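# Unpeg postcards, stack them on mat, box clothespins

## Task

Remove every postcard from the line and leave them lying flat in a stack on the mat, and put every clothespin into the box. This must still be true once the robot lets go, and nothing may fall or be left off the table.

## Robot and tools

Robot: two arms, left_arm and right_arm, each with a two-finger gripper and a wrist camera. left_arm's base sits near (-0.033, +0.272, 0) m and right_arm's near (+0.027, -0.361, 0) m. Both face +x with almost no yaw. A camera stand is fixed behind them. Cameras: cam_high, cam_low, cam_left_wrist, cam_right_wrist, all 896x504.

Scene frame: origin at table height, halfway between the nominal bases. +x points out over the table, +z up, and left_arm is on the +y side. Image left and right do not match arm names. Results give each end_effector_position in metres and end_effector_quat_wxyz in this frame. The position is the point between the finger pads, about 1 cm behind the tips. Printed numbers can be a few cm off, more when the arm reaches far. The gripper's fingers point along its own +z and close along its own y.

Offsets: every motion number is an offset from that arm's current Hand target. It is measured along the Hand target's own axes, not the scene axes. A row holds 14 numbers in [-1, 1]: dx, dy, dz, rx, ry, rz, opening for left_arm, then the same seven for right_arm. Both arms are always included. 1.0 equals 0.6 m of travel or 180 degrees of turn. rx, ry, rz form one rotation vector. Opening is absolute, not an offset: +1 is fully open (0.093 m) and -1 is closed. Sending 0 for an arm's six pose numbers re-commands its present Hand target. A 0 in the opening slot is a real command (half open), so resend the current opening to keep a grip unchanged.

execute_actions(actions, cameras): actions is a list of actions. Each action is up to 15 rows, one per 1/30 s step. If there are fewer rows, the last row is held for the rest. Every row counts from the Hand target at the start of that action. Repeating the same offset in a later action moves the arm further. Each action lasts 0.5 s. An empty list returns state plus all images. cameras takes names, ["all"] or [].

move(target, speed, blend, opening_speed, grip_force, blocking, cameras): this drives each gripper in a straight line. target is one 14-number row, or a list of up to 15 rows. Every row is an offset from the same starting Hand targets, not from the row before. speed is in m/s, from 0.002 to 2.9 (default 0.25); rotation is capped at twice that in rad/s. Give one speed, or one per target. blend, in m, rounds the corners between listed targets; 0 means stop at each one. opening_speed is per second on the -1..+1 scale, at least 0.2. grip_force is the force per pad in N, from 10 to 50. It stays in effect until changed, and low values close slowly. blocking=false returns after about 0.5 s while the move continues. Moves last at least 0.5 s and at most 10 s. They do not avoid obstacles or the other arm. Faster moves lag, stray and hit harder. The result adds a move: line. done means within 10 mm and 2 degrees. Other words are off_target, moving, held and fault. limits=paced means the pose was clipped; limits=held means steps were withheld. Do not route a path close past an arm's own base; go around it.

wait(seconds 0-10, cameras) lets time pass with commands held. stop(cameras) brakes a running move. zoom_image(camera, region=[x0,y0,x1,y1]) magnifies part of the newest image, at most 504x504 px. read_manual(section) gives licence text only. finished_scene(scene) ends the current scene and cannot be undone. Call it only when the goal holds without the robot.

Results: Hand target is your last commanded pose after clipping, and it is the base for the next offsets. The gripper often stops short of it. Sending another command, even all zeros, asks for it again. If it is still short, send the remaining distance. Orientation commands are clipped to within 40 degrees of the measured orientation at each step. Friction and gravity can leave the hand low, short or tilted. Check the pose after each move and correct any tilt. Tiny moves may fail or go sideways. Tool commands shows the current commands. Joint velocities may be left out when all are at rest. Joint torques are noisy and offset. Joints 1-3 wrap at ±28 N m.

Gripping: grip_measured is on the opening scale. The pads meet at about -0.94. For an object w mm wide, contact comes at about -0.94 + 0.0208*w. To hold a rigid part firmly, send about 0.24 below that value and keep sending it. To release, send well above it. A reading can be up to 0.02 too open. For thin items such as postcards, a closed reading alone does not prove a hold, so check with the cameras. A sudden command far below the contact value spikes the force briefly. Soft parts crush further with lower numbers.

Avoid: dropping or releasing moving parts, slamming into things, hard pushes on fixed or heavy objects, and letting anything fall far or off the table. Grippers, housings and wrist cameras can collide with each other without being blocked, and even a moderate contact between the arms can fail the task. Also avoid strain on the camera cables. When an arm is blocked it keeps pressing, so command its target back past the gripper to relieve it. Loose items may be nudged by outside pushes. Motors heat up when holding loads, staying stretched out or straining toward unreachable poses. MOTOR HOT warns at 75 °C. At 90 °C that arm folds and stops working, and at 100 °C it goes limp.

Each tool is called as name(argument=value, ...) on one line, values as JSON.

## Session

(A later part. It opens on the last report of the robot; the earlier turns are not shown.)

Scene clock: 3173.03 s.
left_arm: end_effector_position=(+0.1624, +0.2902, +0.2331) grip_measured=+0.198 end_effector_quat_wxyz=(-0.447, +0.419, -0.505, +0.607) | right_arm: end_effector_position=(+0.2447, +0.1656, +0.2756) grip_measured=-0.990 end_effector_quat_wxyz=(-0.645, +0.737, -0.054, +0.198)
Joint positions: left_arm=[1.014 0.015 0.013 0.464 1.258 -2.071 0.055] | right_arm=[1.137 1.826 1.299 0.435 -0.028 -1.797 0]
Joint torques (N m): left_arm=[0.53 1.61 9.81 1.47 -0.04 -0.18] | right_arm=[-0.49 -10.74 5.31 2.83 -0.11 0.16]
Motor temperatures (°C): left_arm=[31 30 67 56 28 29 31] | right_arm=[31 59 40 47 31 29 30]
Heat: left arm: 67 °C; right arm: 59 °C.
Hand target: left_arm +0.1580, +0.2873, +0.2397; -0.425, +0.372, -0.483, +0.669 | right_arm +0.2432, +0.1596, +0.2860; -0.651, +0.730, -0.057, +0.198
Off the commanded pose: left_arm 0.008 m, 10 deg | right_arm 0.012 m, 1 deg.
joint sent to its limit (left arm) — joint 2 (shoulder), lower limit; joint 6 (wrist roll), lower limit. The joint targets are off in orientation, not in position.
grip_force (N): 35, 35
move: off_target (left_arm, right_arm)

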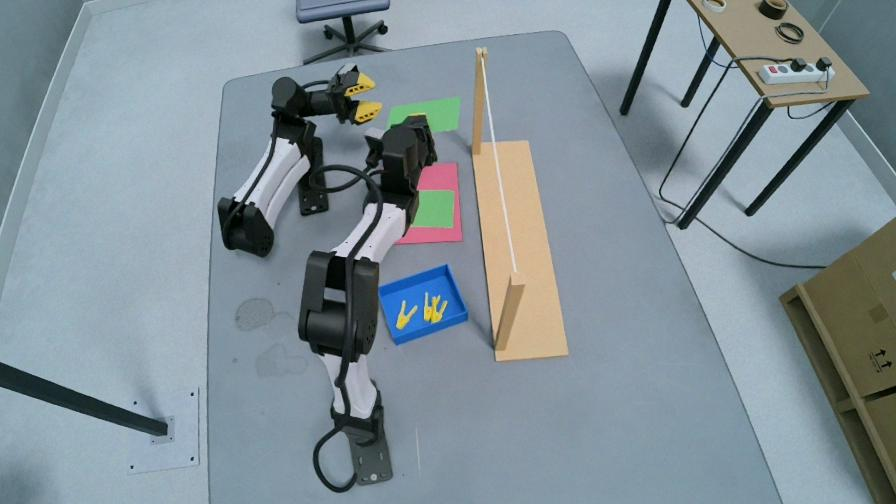

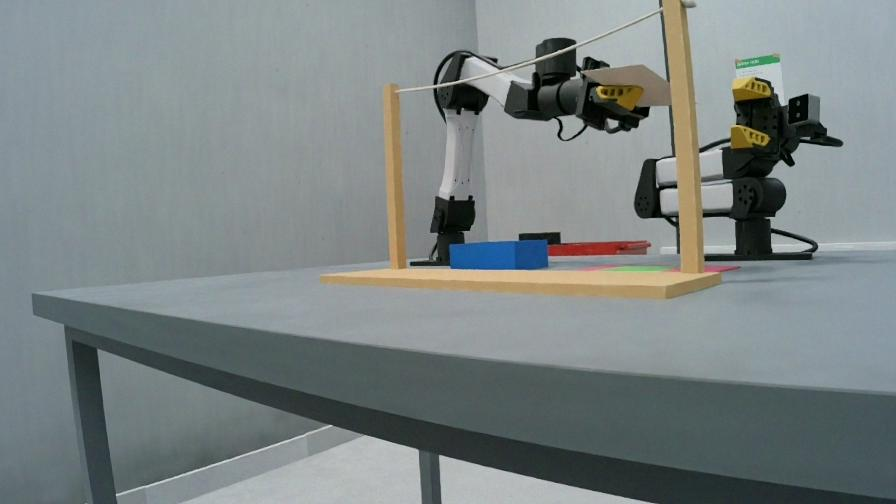

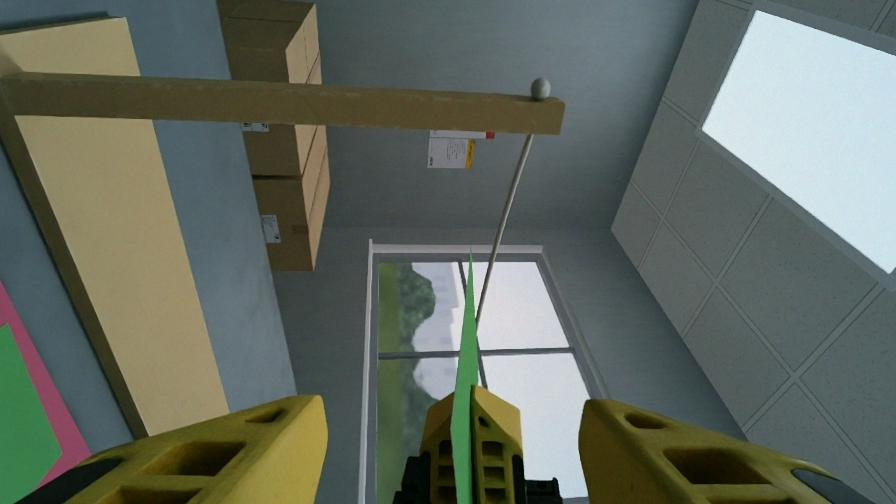

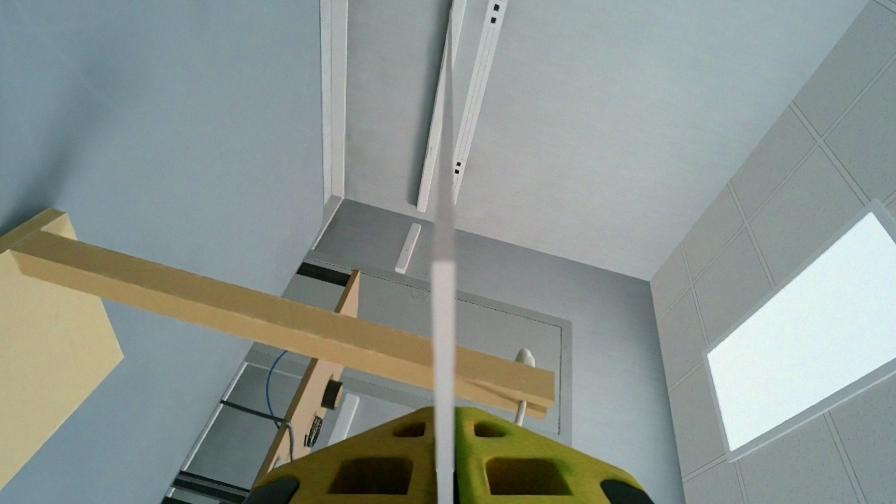

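move(target=[0,0,0,0,0,0,0.2,-0.0703,0.206,-0.0815,-0.0929,-0.0614,0.0566,-1], speed=0.15, cameras=["all"])

zoom_image(camera="cam_high", region=[340, 120, 500, 280])

Scene clock: 3233.03 s.
left_arm: end_effector_position=(+0.1625, +0.2901, +0.2327) grip_measured=+0.198 end_effector_quat_wxyz=(-0.446, +0.420, -0.505, +0.608) | right_arm: end_effector_position=(+0.2107, +0.1136, +0.1495) grip_measured=-0.990 end_effector_quat_wxyz=(-0.545, +0.831, -0.088, +0.067)
Joint positions: left_arm=[1.014 0.015 0.013 0.461 1.259 -2.071 0.055] | right_arm=[1.107 1.764 0.998 0.351 -0.185 -1.668 0]
Joint torques (N m): left_arm=[0.95 1.83 9.96 1.51 -0.01 -0.11] | right_arm=[-0.92 -9.65 5.01 2.7 -0.46 0.19]
Motor temperatures (°C): left_arm=[31 30 65 52 29 29 31] | right_arm=[31 64 38 47 31 29 30]
Heat: left arm: 65 °C; right arm: 64 °C.
Hand target: left_arm +0.1580, +0.2873, +0.2397; -0.425, +0.372, -0.483, +0.669 | right_arm +0.2084, +0.1106, +0.1600; -0.556, +0.825, -0.086, +0.058
Off the commanded pose: left_arm 0.009 m, 10 deg | right_arm 0.011 m, 2 deg.
joint sent to its limit (left arm) — joint 2 (shoulder), lower limit; joint 6 (wrist roll), lower limit. The joint targets are off in orientation, not in position.
grip_force (N): 35, 35
move: off_target (left_arm, right_arm)

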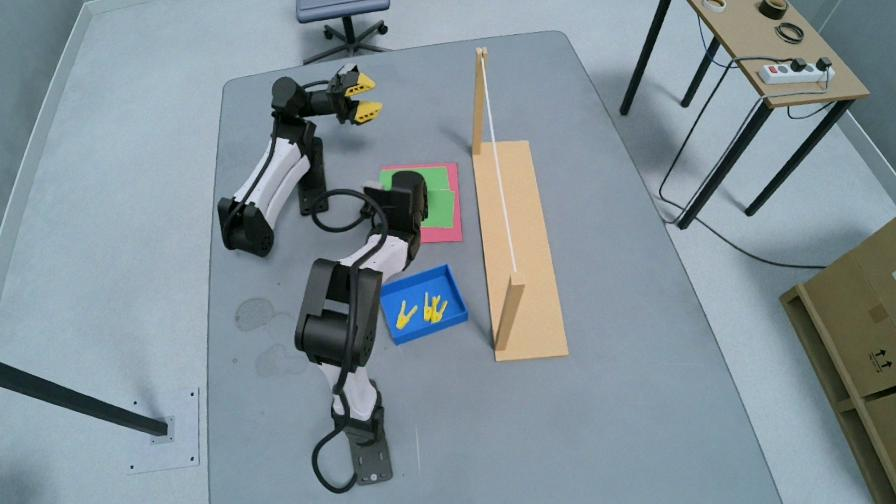

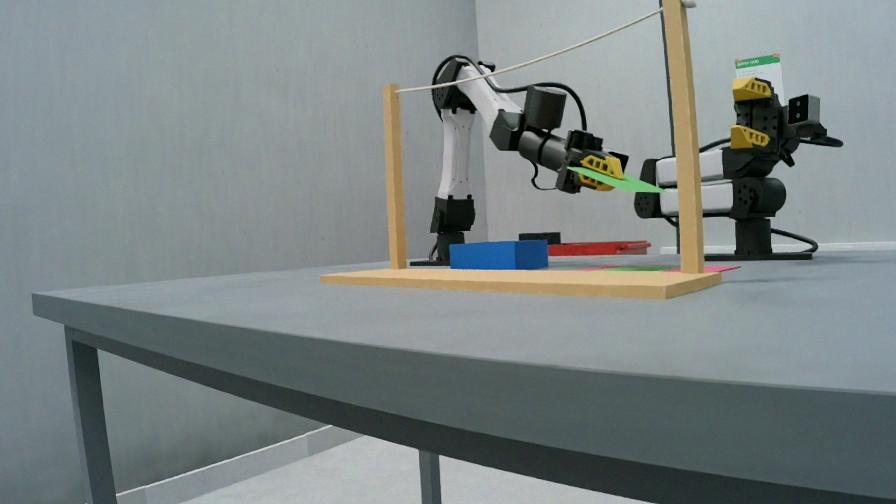

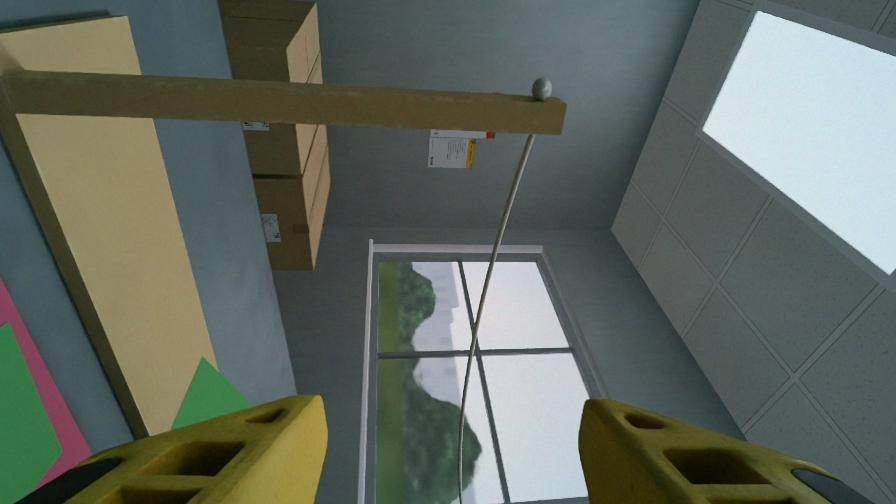

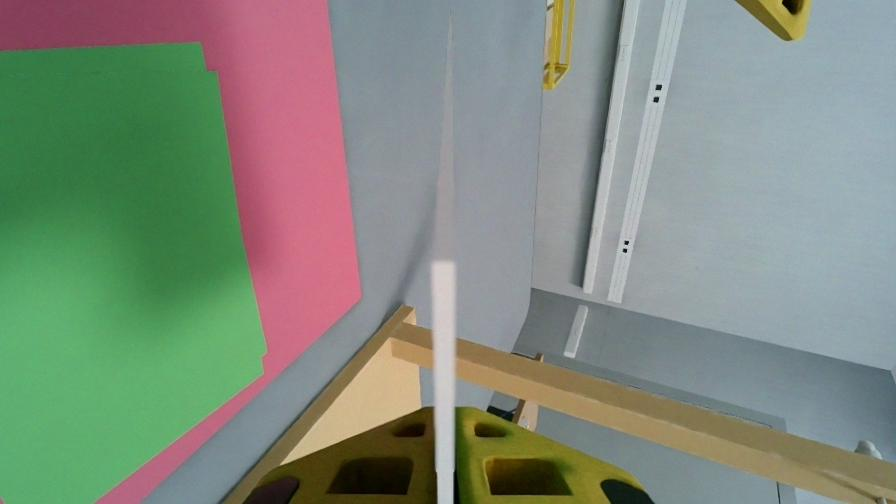

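Scaled by 3.150.

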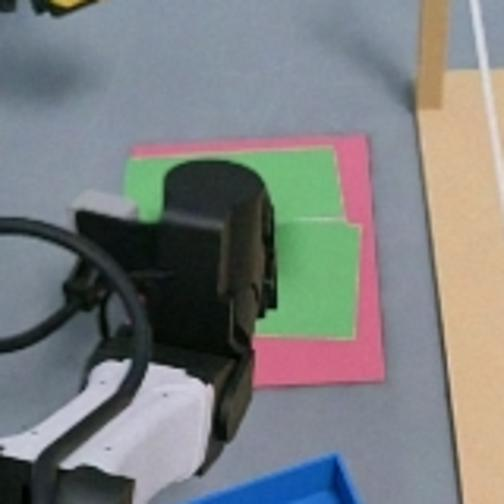

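move(target=[-0.0098,0.022,0.1532,-0.5695,-0.128,-0.0574,-1,0,0,0,0,0,0,-1], speed=0.25, cameras=["cam_left_wrist","cam_high"])

Scene clock: 3301.63 s.
left_arm: end_effector_position=(+0.2451, +0.2597, +0.2461) grip_measured=-0.980 end_effector_quat_wxyz=(-0.064, +0.699, -0.708, +0.076) | right_arm: end_effector_position=(+0.2106, +0.1136, +0.1495) grip_measured=-0.990 end_effector_quat_wxyz=(-0.546, +0.831, -0.088, +0.066)
Joint positions: left_arm=[-0.07 1.505 1.702 -1.57 0.01 -1.597 0] | right_arm=[1.107 1.764 0.998 0.351 -0.186 -1.668 0]
Joint torques (N m): left_arm=[-0.17 -4.11 8.84 0.71 -0.02 -0.24] | right_arm=[-0.92 -9.65 5.01 2.69 -0.47 0.19]
Motor temperatures (°C): left_arm=[31 30 64 49 29 29 31] | right_arm=[31 63 39 48 31 29 30]
Heat: left arm: 64 °C; right arm: 63 °C.
Hand target: left_arm +0.2464, +0.2602, +0.2501; -0.001, +0.707, -0.707, +0.000 | right_arm +0.2084, +0.1106, +0.1600; -0.556, +0.825, -0.086, +0.058
Off the commanded pose: left_arm 0.004 m, 11 deg | right_arm 0.011 m, 2 deg.
joint sent to its limit (left arm) — joint 4 (wrist pitch), lower limit. The joint targets are off in orientation, not in position.
grip_force (N): 35, 35
move: off_target (left_arm, right_arm)
Images, in order (width x height): cam_high 896x504, cam_left_wrist 896x504.

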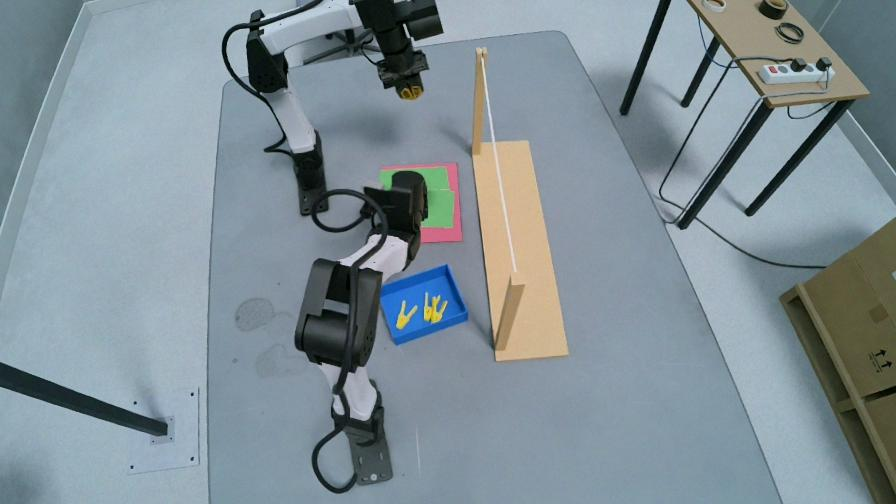

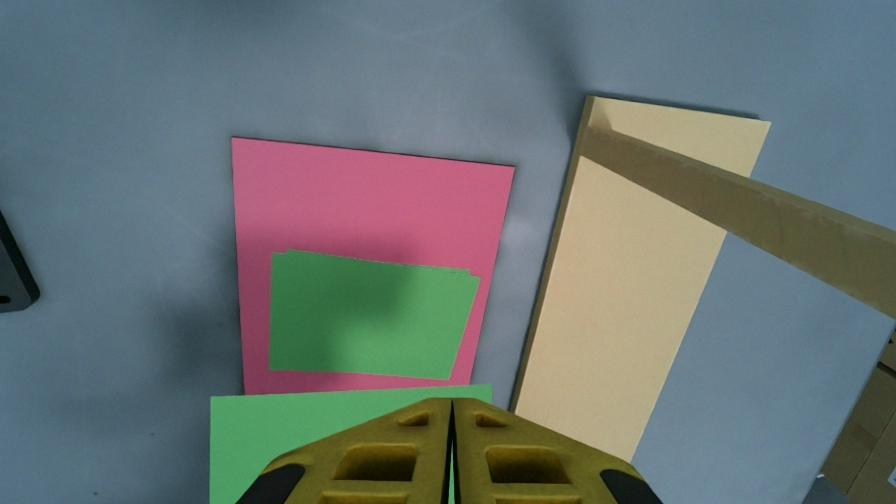

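move(target=[0,0,0,0,0,0,-1,0.0188,0.1432,0.0904,0,0.0206,0.0083,-1], speed=0.12, cameras=["cam_left_wrist","cam_low","cam_right_wrist"])

Scene clock: 3352.80 s.
left_arm: end_effector_position=(+0.2451, +0.2597, +0.2461) grip_measured=-0.980 end_effector_quat_wxyz=(-0.064, +0.699, -0.708, +0.075) | right_arm: end_effector_position=(+0.2245, +0.1263, +0.0610) grip_measured=-0.990 end_effector_quat_wxyz=(-0.550, +0.824, -0.111, +0.079)
Joint positions: left_arm=[-0.07 1.505 1.702 -1.57 0.01 -1.598 0] | right_arm=[1.107 2.05 0.934 0.721 -0.141 -1.639 0]
Joint torques (N m): left_arm=[-0.06 -3.84 8.7 0.73 -0.07 -0.21] | right_arm=[0.05 -8.2 3.92 2.93 -0.11 0.22]
Motor temperatures (°C): left_arm=[31 32 61 43 29 29 31] | right_arm=[31 62 38 49 31 29 30]
Heat: left arm: 61 °C; right arm: 62 °C.
Hand target: left_arm +0.2465, +0.2602, +0.2501; -0.001, +0.708, -0.707, +0.000 | right_arm +0.2232, +0.1260, +0.0601; -0.554, +0.821, -0.115, +0.078
Off the commanded pose: left_arm 0.004 m, 11 deg | right_arm 0.002 m, 1 deg.
joint sent to its limit (left arm) — joint 4 (wrist pitch), lower limit. The joint targets are off in orientation, not in position.
grip_force (N): 35, 35
move: off_target (left_arm)
Images, in order (width x height): cam_low 896x504, cam_left_wrist 896x504, cam_right_wrist 896x504.

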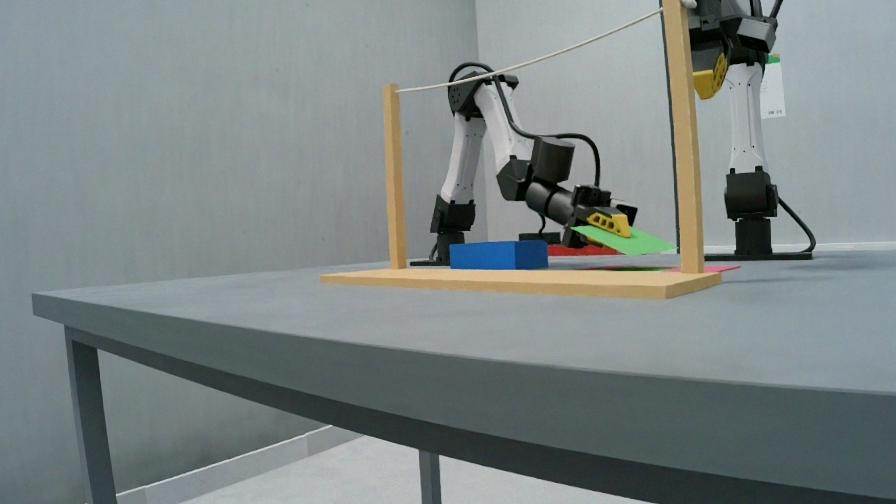

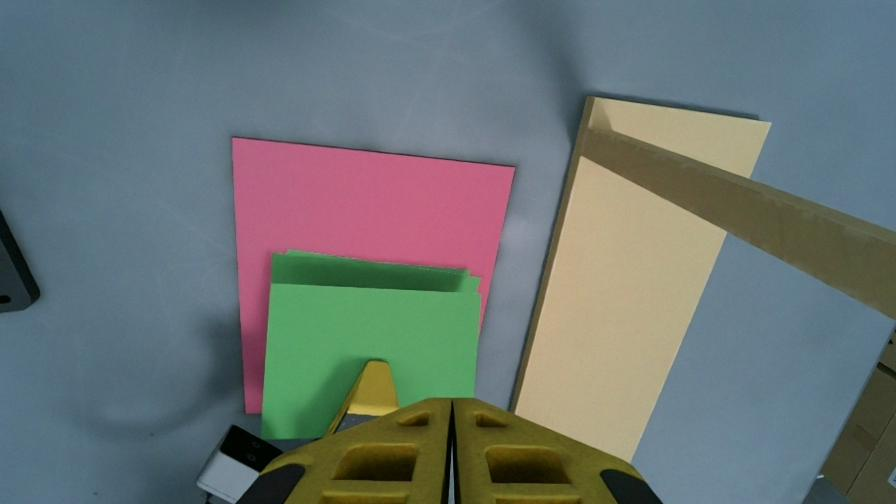

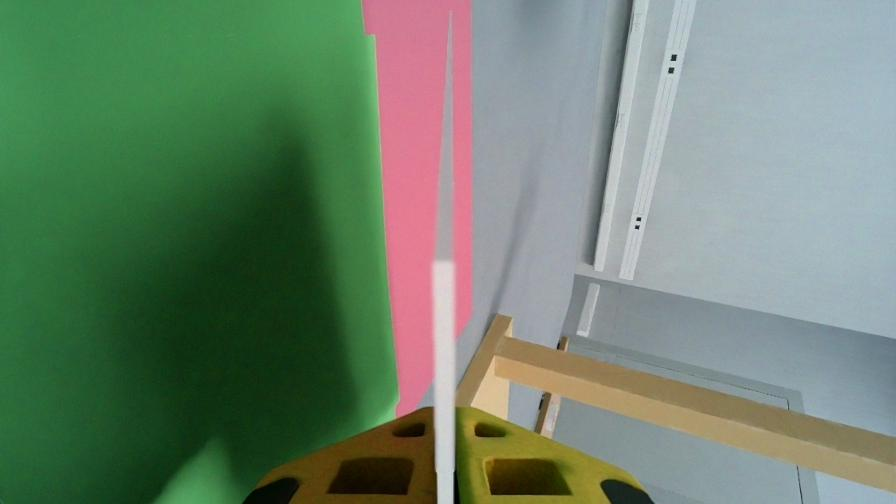

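move(target=[0,0,0,0,0,0,-1,0.0033,0.038,0.0258,0,0,0,-1], speed=0.06, cameras=["cam_left_wrist","cam_low"])

zoom_image(camera="cam_low", region=[540, 180, 740, 290])

Scene clock: 3364.60 s.
left_arm: end_effector_position=(+0.2451, +0.2597, +0.2461) grip_measured=-0.980 end_effector_quat_wxyz=(-0.064, +0.699, -0.708, +0.075) | right_arm: end_effector_position=(+0.2256, +0.1287, +0.0337) grip_measured=-0.990 end_effector_quat_wxyz=(-0.550, +0.824, -0.111, +0.079)
Joint positions: left_arm=[-0.07 1.505 1.702 -1.57 0.01 -1.598 0] | right_arm=[1.107 2.147 0.934 0.817 -0.141 -1.639 0]
Joint torques (N m): left_arm=[-0.13 -3.95 8.68 0.8 -0.02 -0.29] | right_arm=[-0.24 -7.88 4.88 2.82 -0.13 0.21]
Motor temperatures (°C): left_arm=[31 32 61 43 29 29 31] | right_arm=[31 60 37 50 31 29 30]
Heat: left arm: 61 °C; right arm: 60 °C.
Hand target: left_arm +0.2465, +0.2602, +0.2501; -0.001, +0.708, -0.707, +0.000 | right_arm +0.2267, +0.1310, +0.0330; -0.553, +0.821, -0.115, +0.078
Off the commanded pose: left_arm 0.004 m, 11 deg | right_arm 0.003 m, 1 deg.
joint sent to its limit (left arm) — joint 4 (wrist pitch), lower limit. The joint targets are off in orientation, not in position.
grip_force (N): 35, 35
move: off_target (left_arm)
Images, in order (width x height): cam_low 896x504, cam_left_wrist 896x504.

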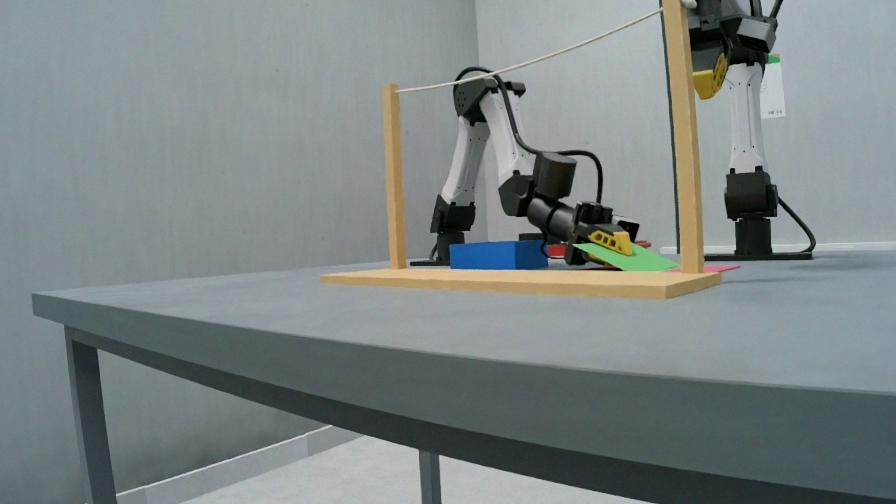

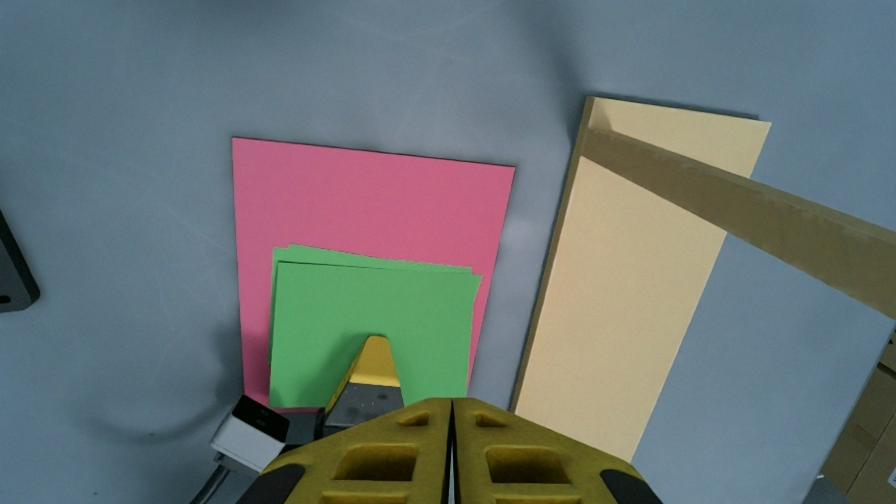

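Scaled by 2.520.

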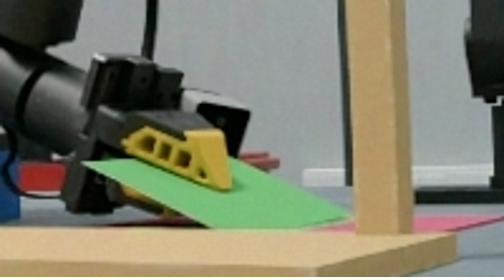

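move(target=[[0.14,0.0158,0.2,0,0,0,-1,0,0,0,0,0,0,-1],[0.16,0.0158,0.3268,0,0,0,-1,0,0,0,0,0,0,-1]], speed=0.18, blend=[0.02,0], cameras=["cam_left_wrist","cam_low"])

zoom_image(camera="cam_low", region=[540, 180, 740, 290])

Scene clock: 3386.53 s.
left_arm: end_effector_position=(+0.2381, +0.1658, +0.0570) grip_measured=-0.980 end_effector_quat_wxyz=(-0.002, +0.703, -0.711, +0.002) | right_arm: end_effector_position=(+0.2256, +0.1287, +0.0337) grip_measured=-0.990 end_effector_quat_wxyz=(-0.550, +0.824, -0.111, +0.079)
Joint positions: left_arm=[-0.406 1.684 1.136 -1.018 -0.002 -1.933 0] | right_arm=[1.107 2.147 0.934 0.817 -0.141 -1.639 0]
Joint torques (N m): left_arm=[-0.09 -5.6 6.49 0.49 0.02 -0.21] | right_arm=[-0.23 -7.87 4.88 2.83 -0.14 0.21]
Motor temperatures (°C): left_arm=[31 32 60 41 29 29 31] | right_arm=[31 58 37 48 31 29 30]
Heat: left arm: 60 °C; right arm: 58 °C.
Hand target: left_arm +0.2372, +0.1645, +0.0538; -0.001, +0.707, -0.707, +0.000 | right_arm +0.2267, +0.1310, +0.0330; -0.553, +0.821, -0.115, +0.078
Off the commanded pose: left_arm 0.003 m, 1 deg | right_arm 0.003 m, 1 deg.
grip_force (N): 35, 35
move: done
Images, in order (width x height): cam_low 896x504, cam_left_wrist 896x504.

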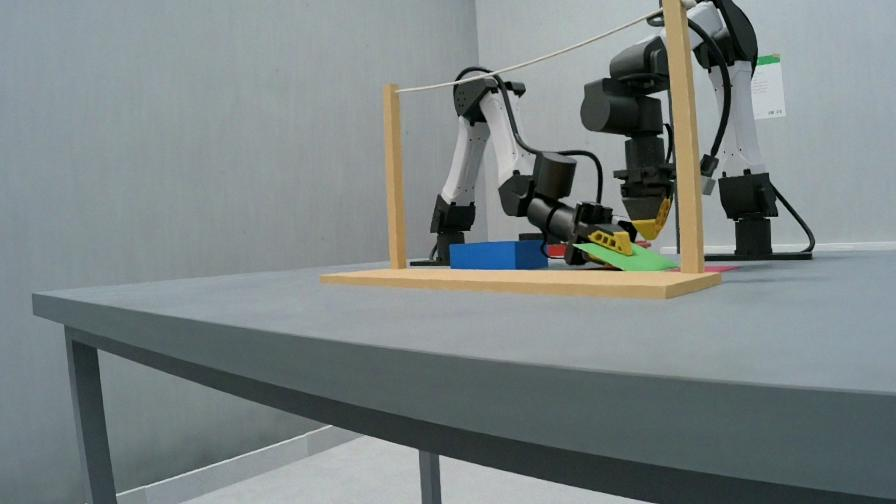

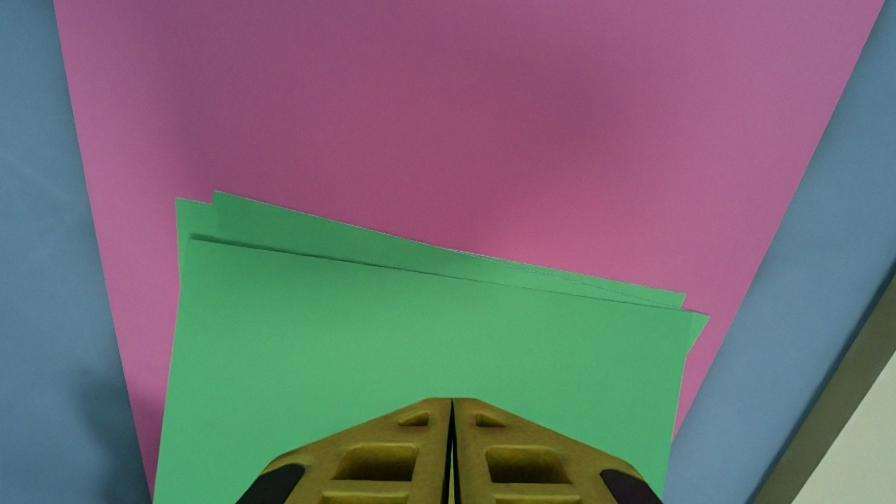

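Scaled by 2.520.

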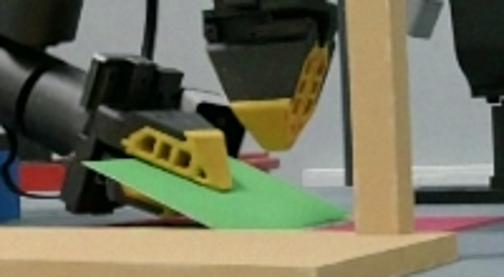

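move(target=[0,0,0.0663,0,0,0,-1,0,0,0,0,0,0,-1], speed=0.05, cameras=["cam_left_wrist","cam_low"])

zoom_image(camera="cam_low", region=[540, 180, 740, 290])

Scene clock: 3398.57 s.
left_arm: end_effector_position=(+0.2377, +0.1660, +0.0197) grip_measured=-0.980 end_effector_quat_wxyz=(-0.001, +0.703, -0.711, +0.001) | right_arm: end_effector_position=(+0.2256, +0.1287, +0.0337) grip_measured=-0.990 end_effector_quat_wxyz=(-0.551, +0.824, -0.111, +0.079)
Joint positions: left_arm=[-0.406 1.739 1.04 -0.869 -0.002 -1.933 0] | right_arm=[1.107 2.147 0.934 0.819 -0.141 -1.639 0]
Joint torques (N m): left_arm=[0.06 -5.46 5.63 0.51 0.09 -0.25] | right_arm=[-0.25 -7.94 4.88 2.81 -0.14 0.21]
Motor temperatures (°C): left_arm=[31 33 60 41 29 29 31] | right_arm=[31 57 37 48 31 29 30]
Heat: left arm: 60 °C; right arm: 57 °C.
Hand target: left_arm +0.2373, +0.1646, +0.0141; -0.001, +0.707, -0.707, +0.000 | right_arm +0.2267, +0.1310, +0.0331; -0.554, +0.821, -0.115, +0.078
Off the commanded pose: left_arm 0.006 m, 1 deg | right_arm 0.003 m, 1 deg.
grip_force (N): 35, 35
move: done
Images, in order (width x height): cam_low 896x504, cam_left_wrist 896x504.

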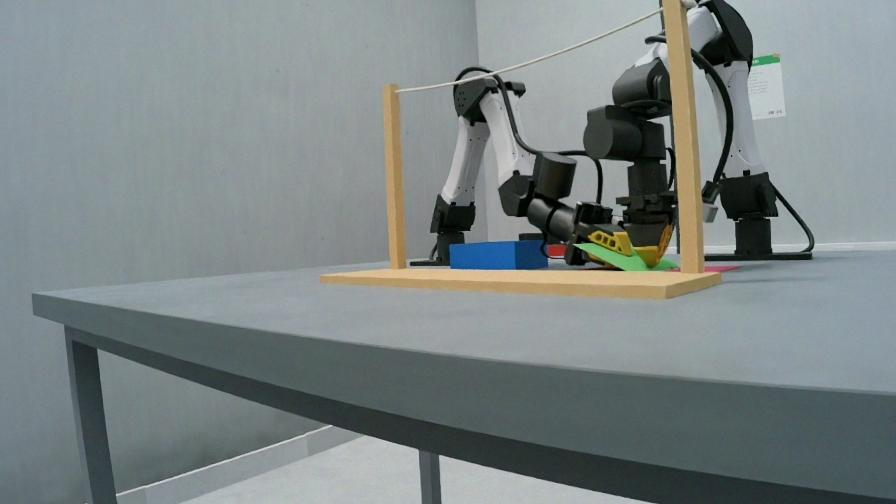

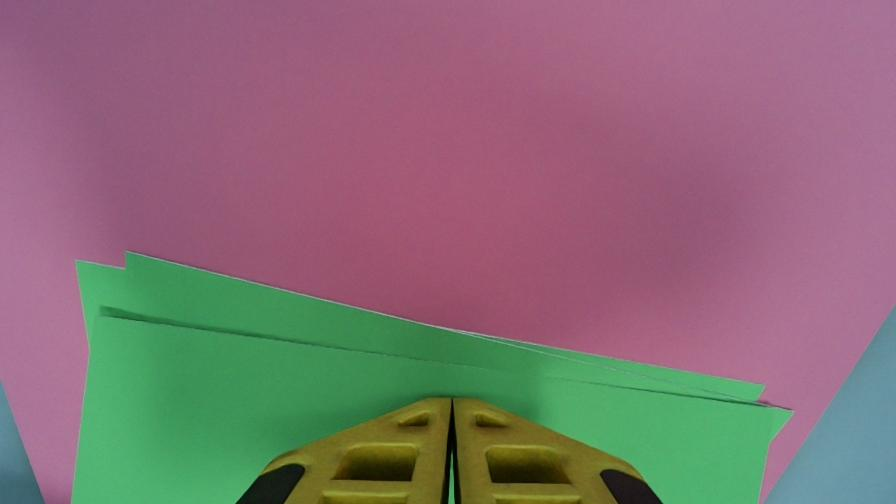

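Scaled by 2.520.

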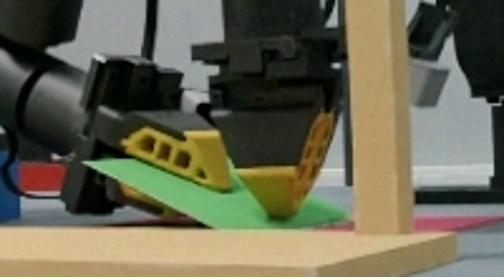

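move(target=[[0,0,0.006,0,0,0,-1,0,0,0,0,0,0,-1],[0,0,0.006,0,0,0,-1,0,0,0,0,0,0,-0.7]], speed=0.05, opening_speed=0.3, cameras=["cam_left_wrist","cam_low","cam_right_wrist"])

zoom_image(camera="cam_low", region=[540, 180, 740, 290])

Scene clock: 3405.73 s.
left_arm: end_effector_position=(+0.2392, +0.1654, +0.0184) grip_measured=-0.980 end_effector_quat_wxyz=(-0.003, +0.703, -0.711, +0.005) | right_arm: end_effector_position=(+0.2257, +0.1290, +0.0331) grip_measured=-0.702 end_effector_quat_wxyz=(-0.552, +0.823, -0.110, +0.080)
Joint positions: left_arm=[-0.406 1.739 1.034 -0.854 -0.002 -1.933 0] | right_arm=[1.107 2.151 0.934 0.825 -0.141 -1.639 0.012]
Joint torques (N m): left_arm=[-0.06 -5.03 5.31 0.59 0.06 -0.18] | right_arm=[-0.24 -8.24 4.86 2.74 -0.14 0.21]
Motor temperatures (°C): left_arm=[31 33 59 40 29 29 31] | right_arm=[31 57 37 48 31 29 30]
Heat: left arm: 59 °C; right arm: 57 °C.
Hand target: left_arm +0.2374, +0.1646, +0.0105; -0.001, +0.707, -0.707, +0.000 | right_arm +0.2267, +0.1310, +0.0330; -0.553, +0.821, -0.115, +0.078
Off the commanded pose: left_arm 0.008 m, 1 deg | right_arm 0.002 m, 1 deg.
grip_force (N): 35, 35
move: done
Images, in order (width x height): cam_low 896x504, cam_left_wrist 896x504, cam_right_wrist 896x504.

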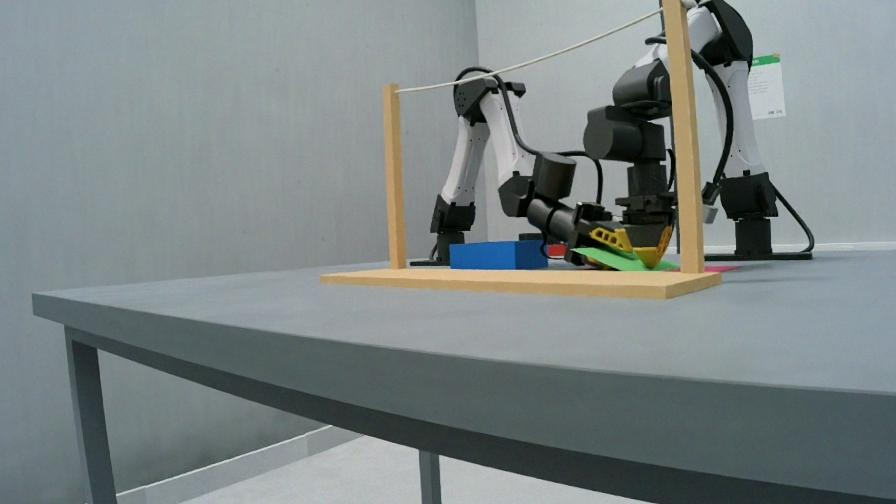

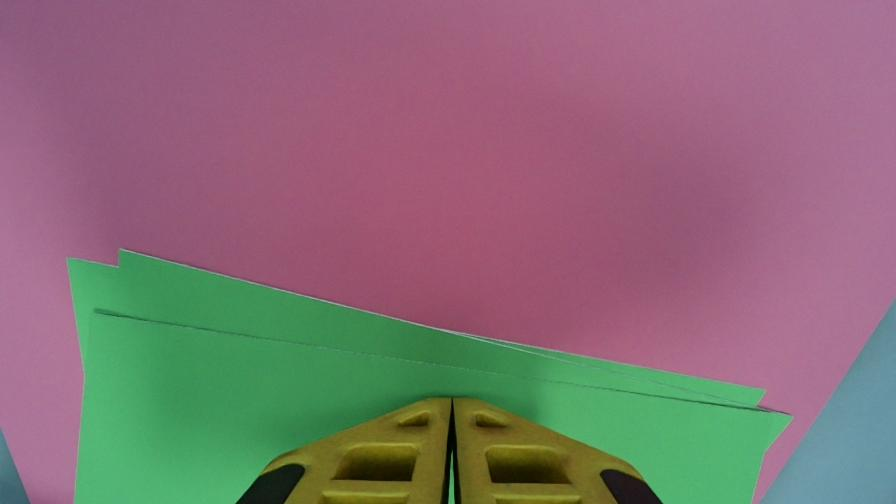

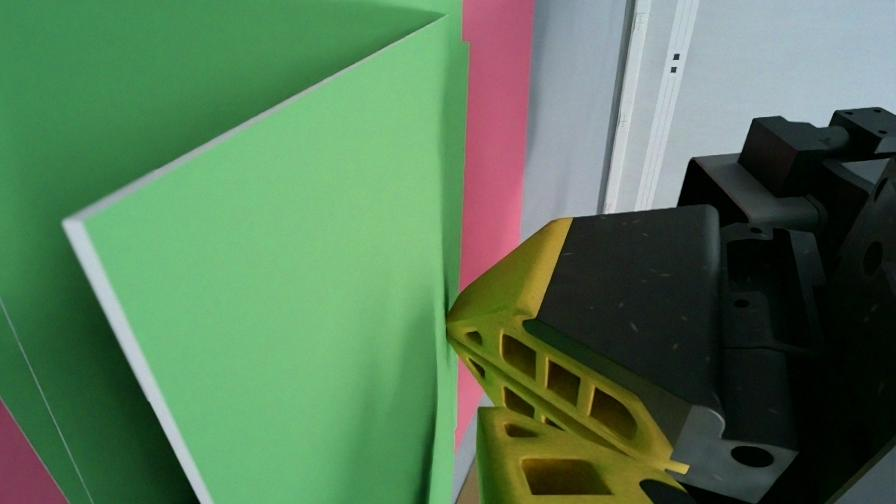

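Scaled by 2.520.

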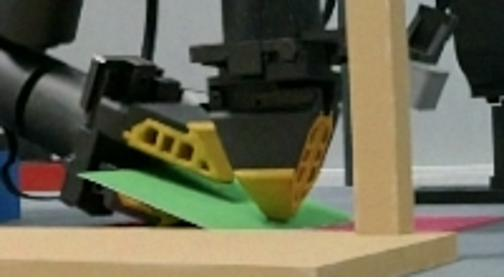

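move(target=[[0,0,0,0,0,0,-1,0,0,0,0,0,0,-0.6],[0,0,0,0,0,0,-1,0,0.0218,-0.054,0,0,0,-0.6]], speed=0.05, opening_speed=0.3, cameras=["cam_left_wrist","cam_low","cam_right_wrist"])

zoom_image(camera="cam_low", region=[540, 180, 740, 290])

Scene clock: 3433.63 s.
left_arm: end_effector_position=(+0.2411, +0.1647, +0.0163) grip_measured=-0.980 end_effector_quat_wxyz=(-0.004, +0.703, -0.711, +0.007) | right_arm: end_effector_position=(+0.2181, +0.1031, +0.0346) grip_measured=-0.602 end_effector_quat_wxyz=(-0.561, +0.816, -0.112, +0.084)
Joint positions: left_arm=[-0.406 1.746 1.034 -0.843 -0.002 -1.933 0] | right_arm=[1.1 2.1 0.801 0.929 -0.141 -1.639 0.016]
Joint torques (N m): left_arm=[0.05 -5.2 5.53 0.46 0 -0.28] | right_arm=[-0.98 -9.58 2.59 2.45 -0.3 0.14]
Motor temperatures (°C): left_arm=[31 33 57 39 29 29 31] | right_arm=[31 59 36 50 31 29 30]
Heat: left arm: 57 °C; right arm: 59 °C.
Hand target: left_arm +0.2373, +0.1646, +0.0105; -0.001, +0.707, -0.707, +0.000 | right_arm +0.2171, +0.0973, +0.0330; -0.553, +0.821, -0.115, +0.078
Off the commanded pose: left_arm 0.007 m, 1 deg | right_arm 0.006 m, 1 deg.
grip_force (N): 35, 35
move: done
Images, in order (width x height): cam_low 896x504, cam_left_wrist 896x504, cam_right_wrist 896x504.

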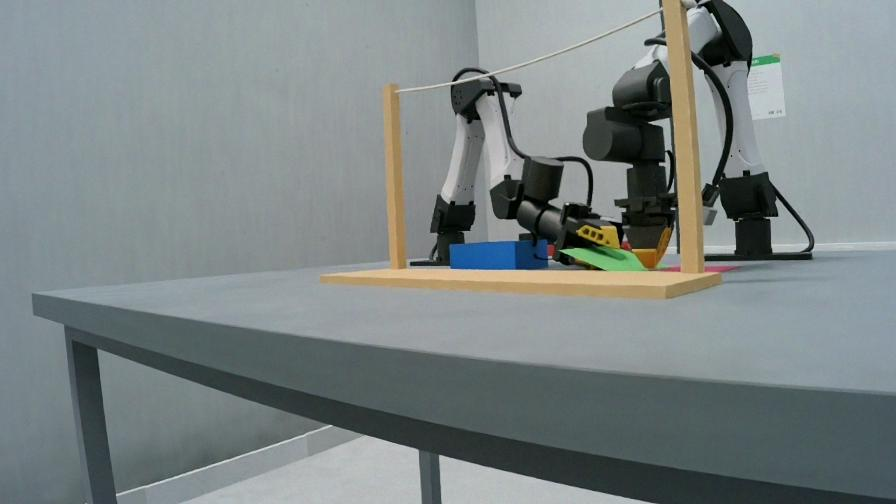

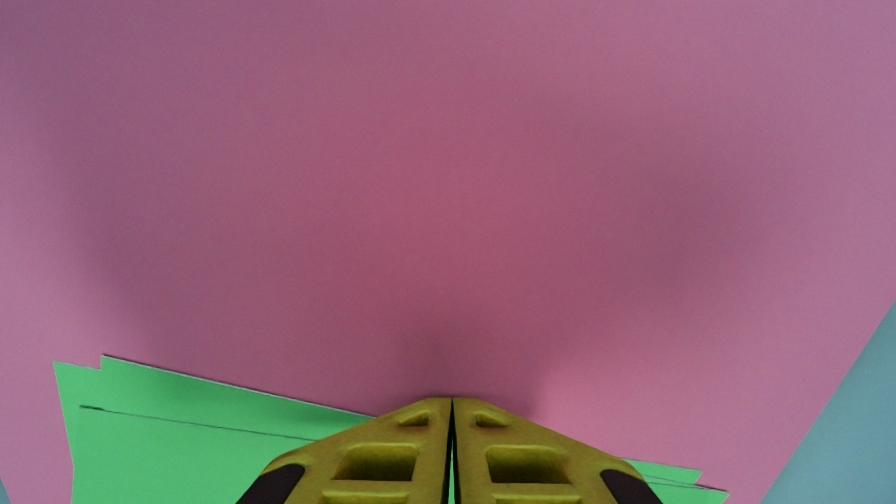

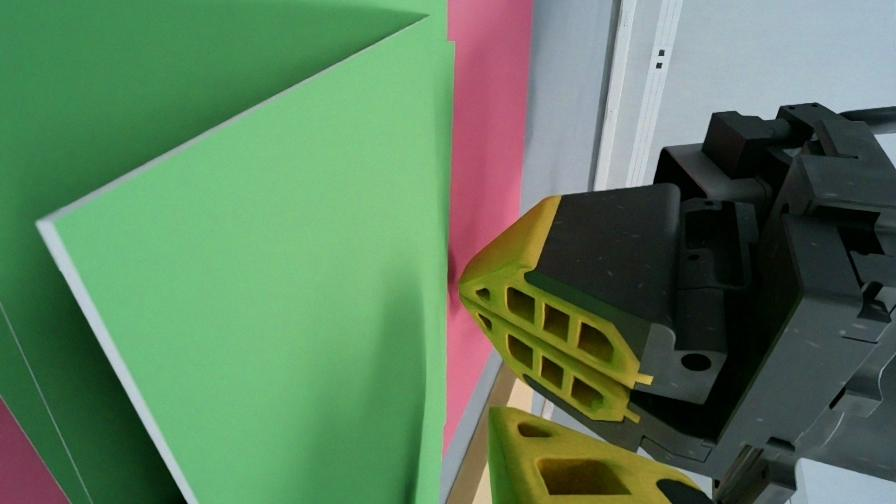

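Scaled by 2.520.

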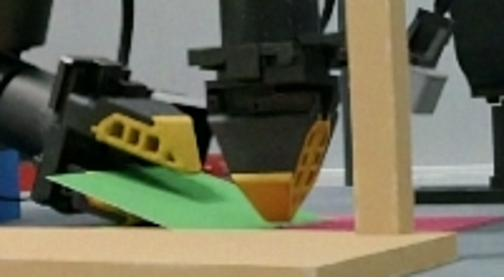

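move(target=[[0,0,-0.02,0,0,0,-1,0,-0.0186,-0.0075,0,0,0,-0.6],[0.037,0,-0.02,0,0,0,-1,0,-0.0186,-0.0075,0,0,0,-0.6],[0.037,0,0.004,0,0,0,-1,0,-0.0186,-0.0075,0,0,0,-0.6]], speed=0.06, cameras=["cam_left_wrist","cam_low","cam_right_wrist"])

zoom_image(camera="cam_low", region=[540, 180, 740, 290])

Scene clock: 3466.60 s.
left_arm: end_effector_position=(+0.2352, +0.1440, +0.0165) grip_measured=-0.980 end_effector_quat_wxyz=(+0.000, +0.702, -0.713, -0.002) | right_arm: end_effector_position=(+0.2163, +0.0992, +0.0344) grip_measured=-0.602 end_effector_quat_wxyz=(-0.545, +0.827, -0.115, +0.080)
Joint positions: left_arm=[-0.477 1.772 1.066 -0.868 -0.001 -2.001 0] | right_arm=[1.1 2.066 0.8 0.856 -0.141 -1.639 0.016]
Joint torques (N m): left_arm=[0.2 -4.77 5.44 0.76 0.05 -0.26] | right_arm=[-0.99 -10.32 3.15 2.71 -0.31 0.13]
Motor temperatures (°C): left_arm=[31 34 55 38 28 29 31] | right_arm=[31 61 35 47 31 29 30]
Heat: left arm: 55 °C; right arm: 61 °C.
Hand target: left_arm +0.2373, +0.1423, +0.0080; -0.001, +0.707, -0.707, +0.000 | right_arm +0.2171, +0.0974, +0.0450; -0.553, +0.821, -0.115, +0.078
Off the commanded pose: left_arm 0.009 m, 1 deg | right_arm 0.011 m, 1 deg.
grip_force (N): 35, 35
move: off_target (right_arm)
Images, in order (width x height): cam_low 896x504, cam_left_wrist 896x504, cam_right_wrist 896x504.

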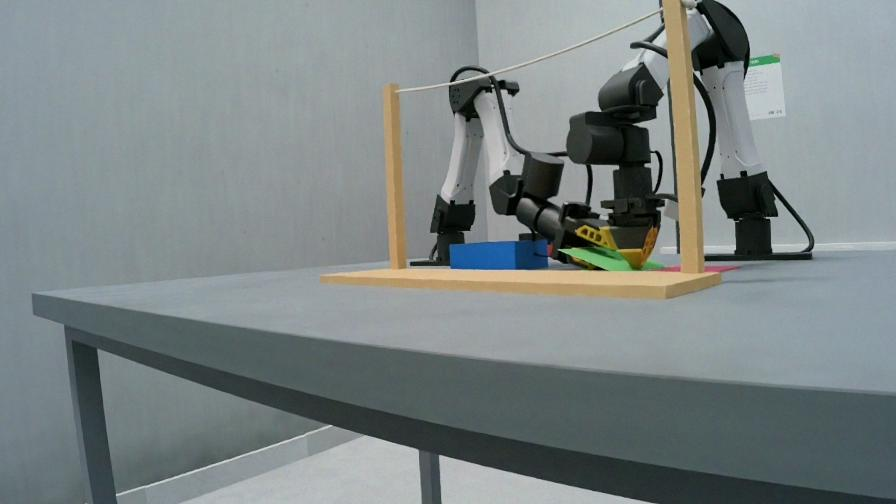

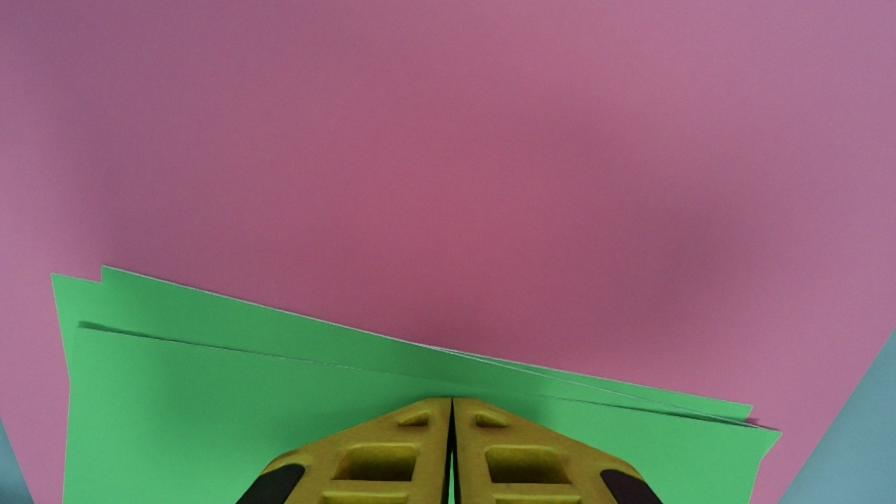

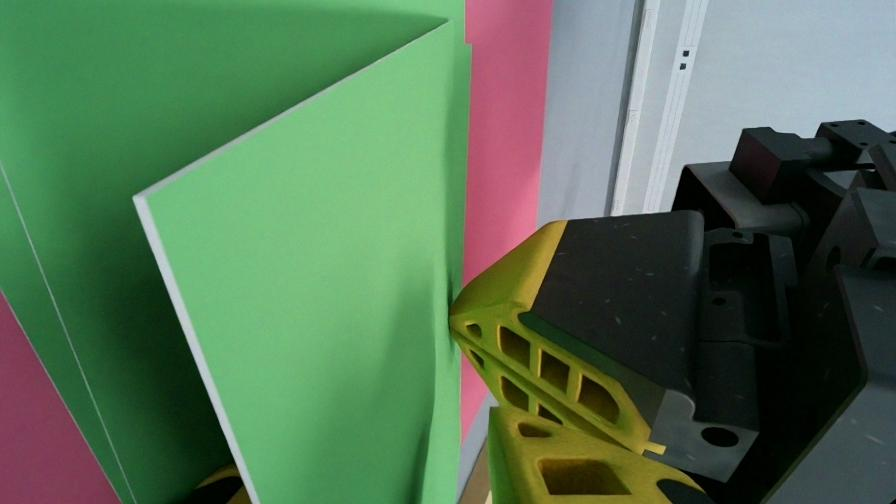

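Scaled by 2.520.

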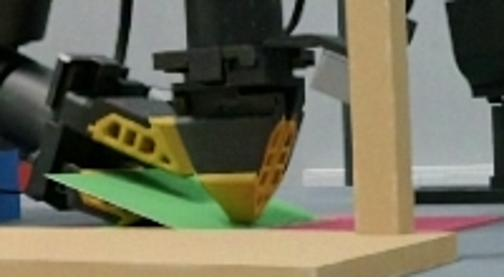

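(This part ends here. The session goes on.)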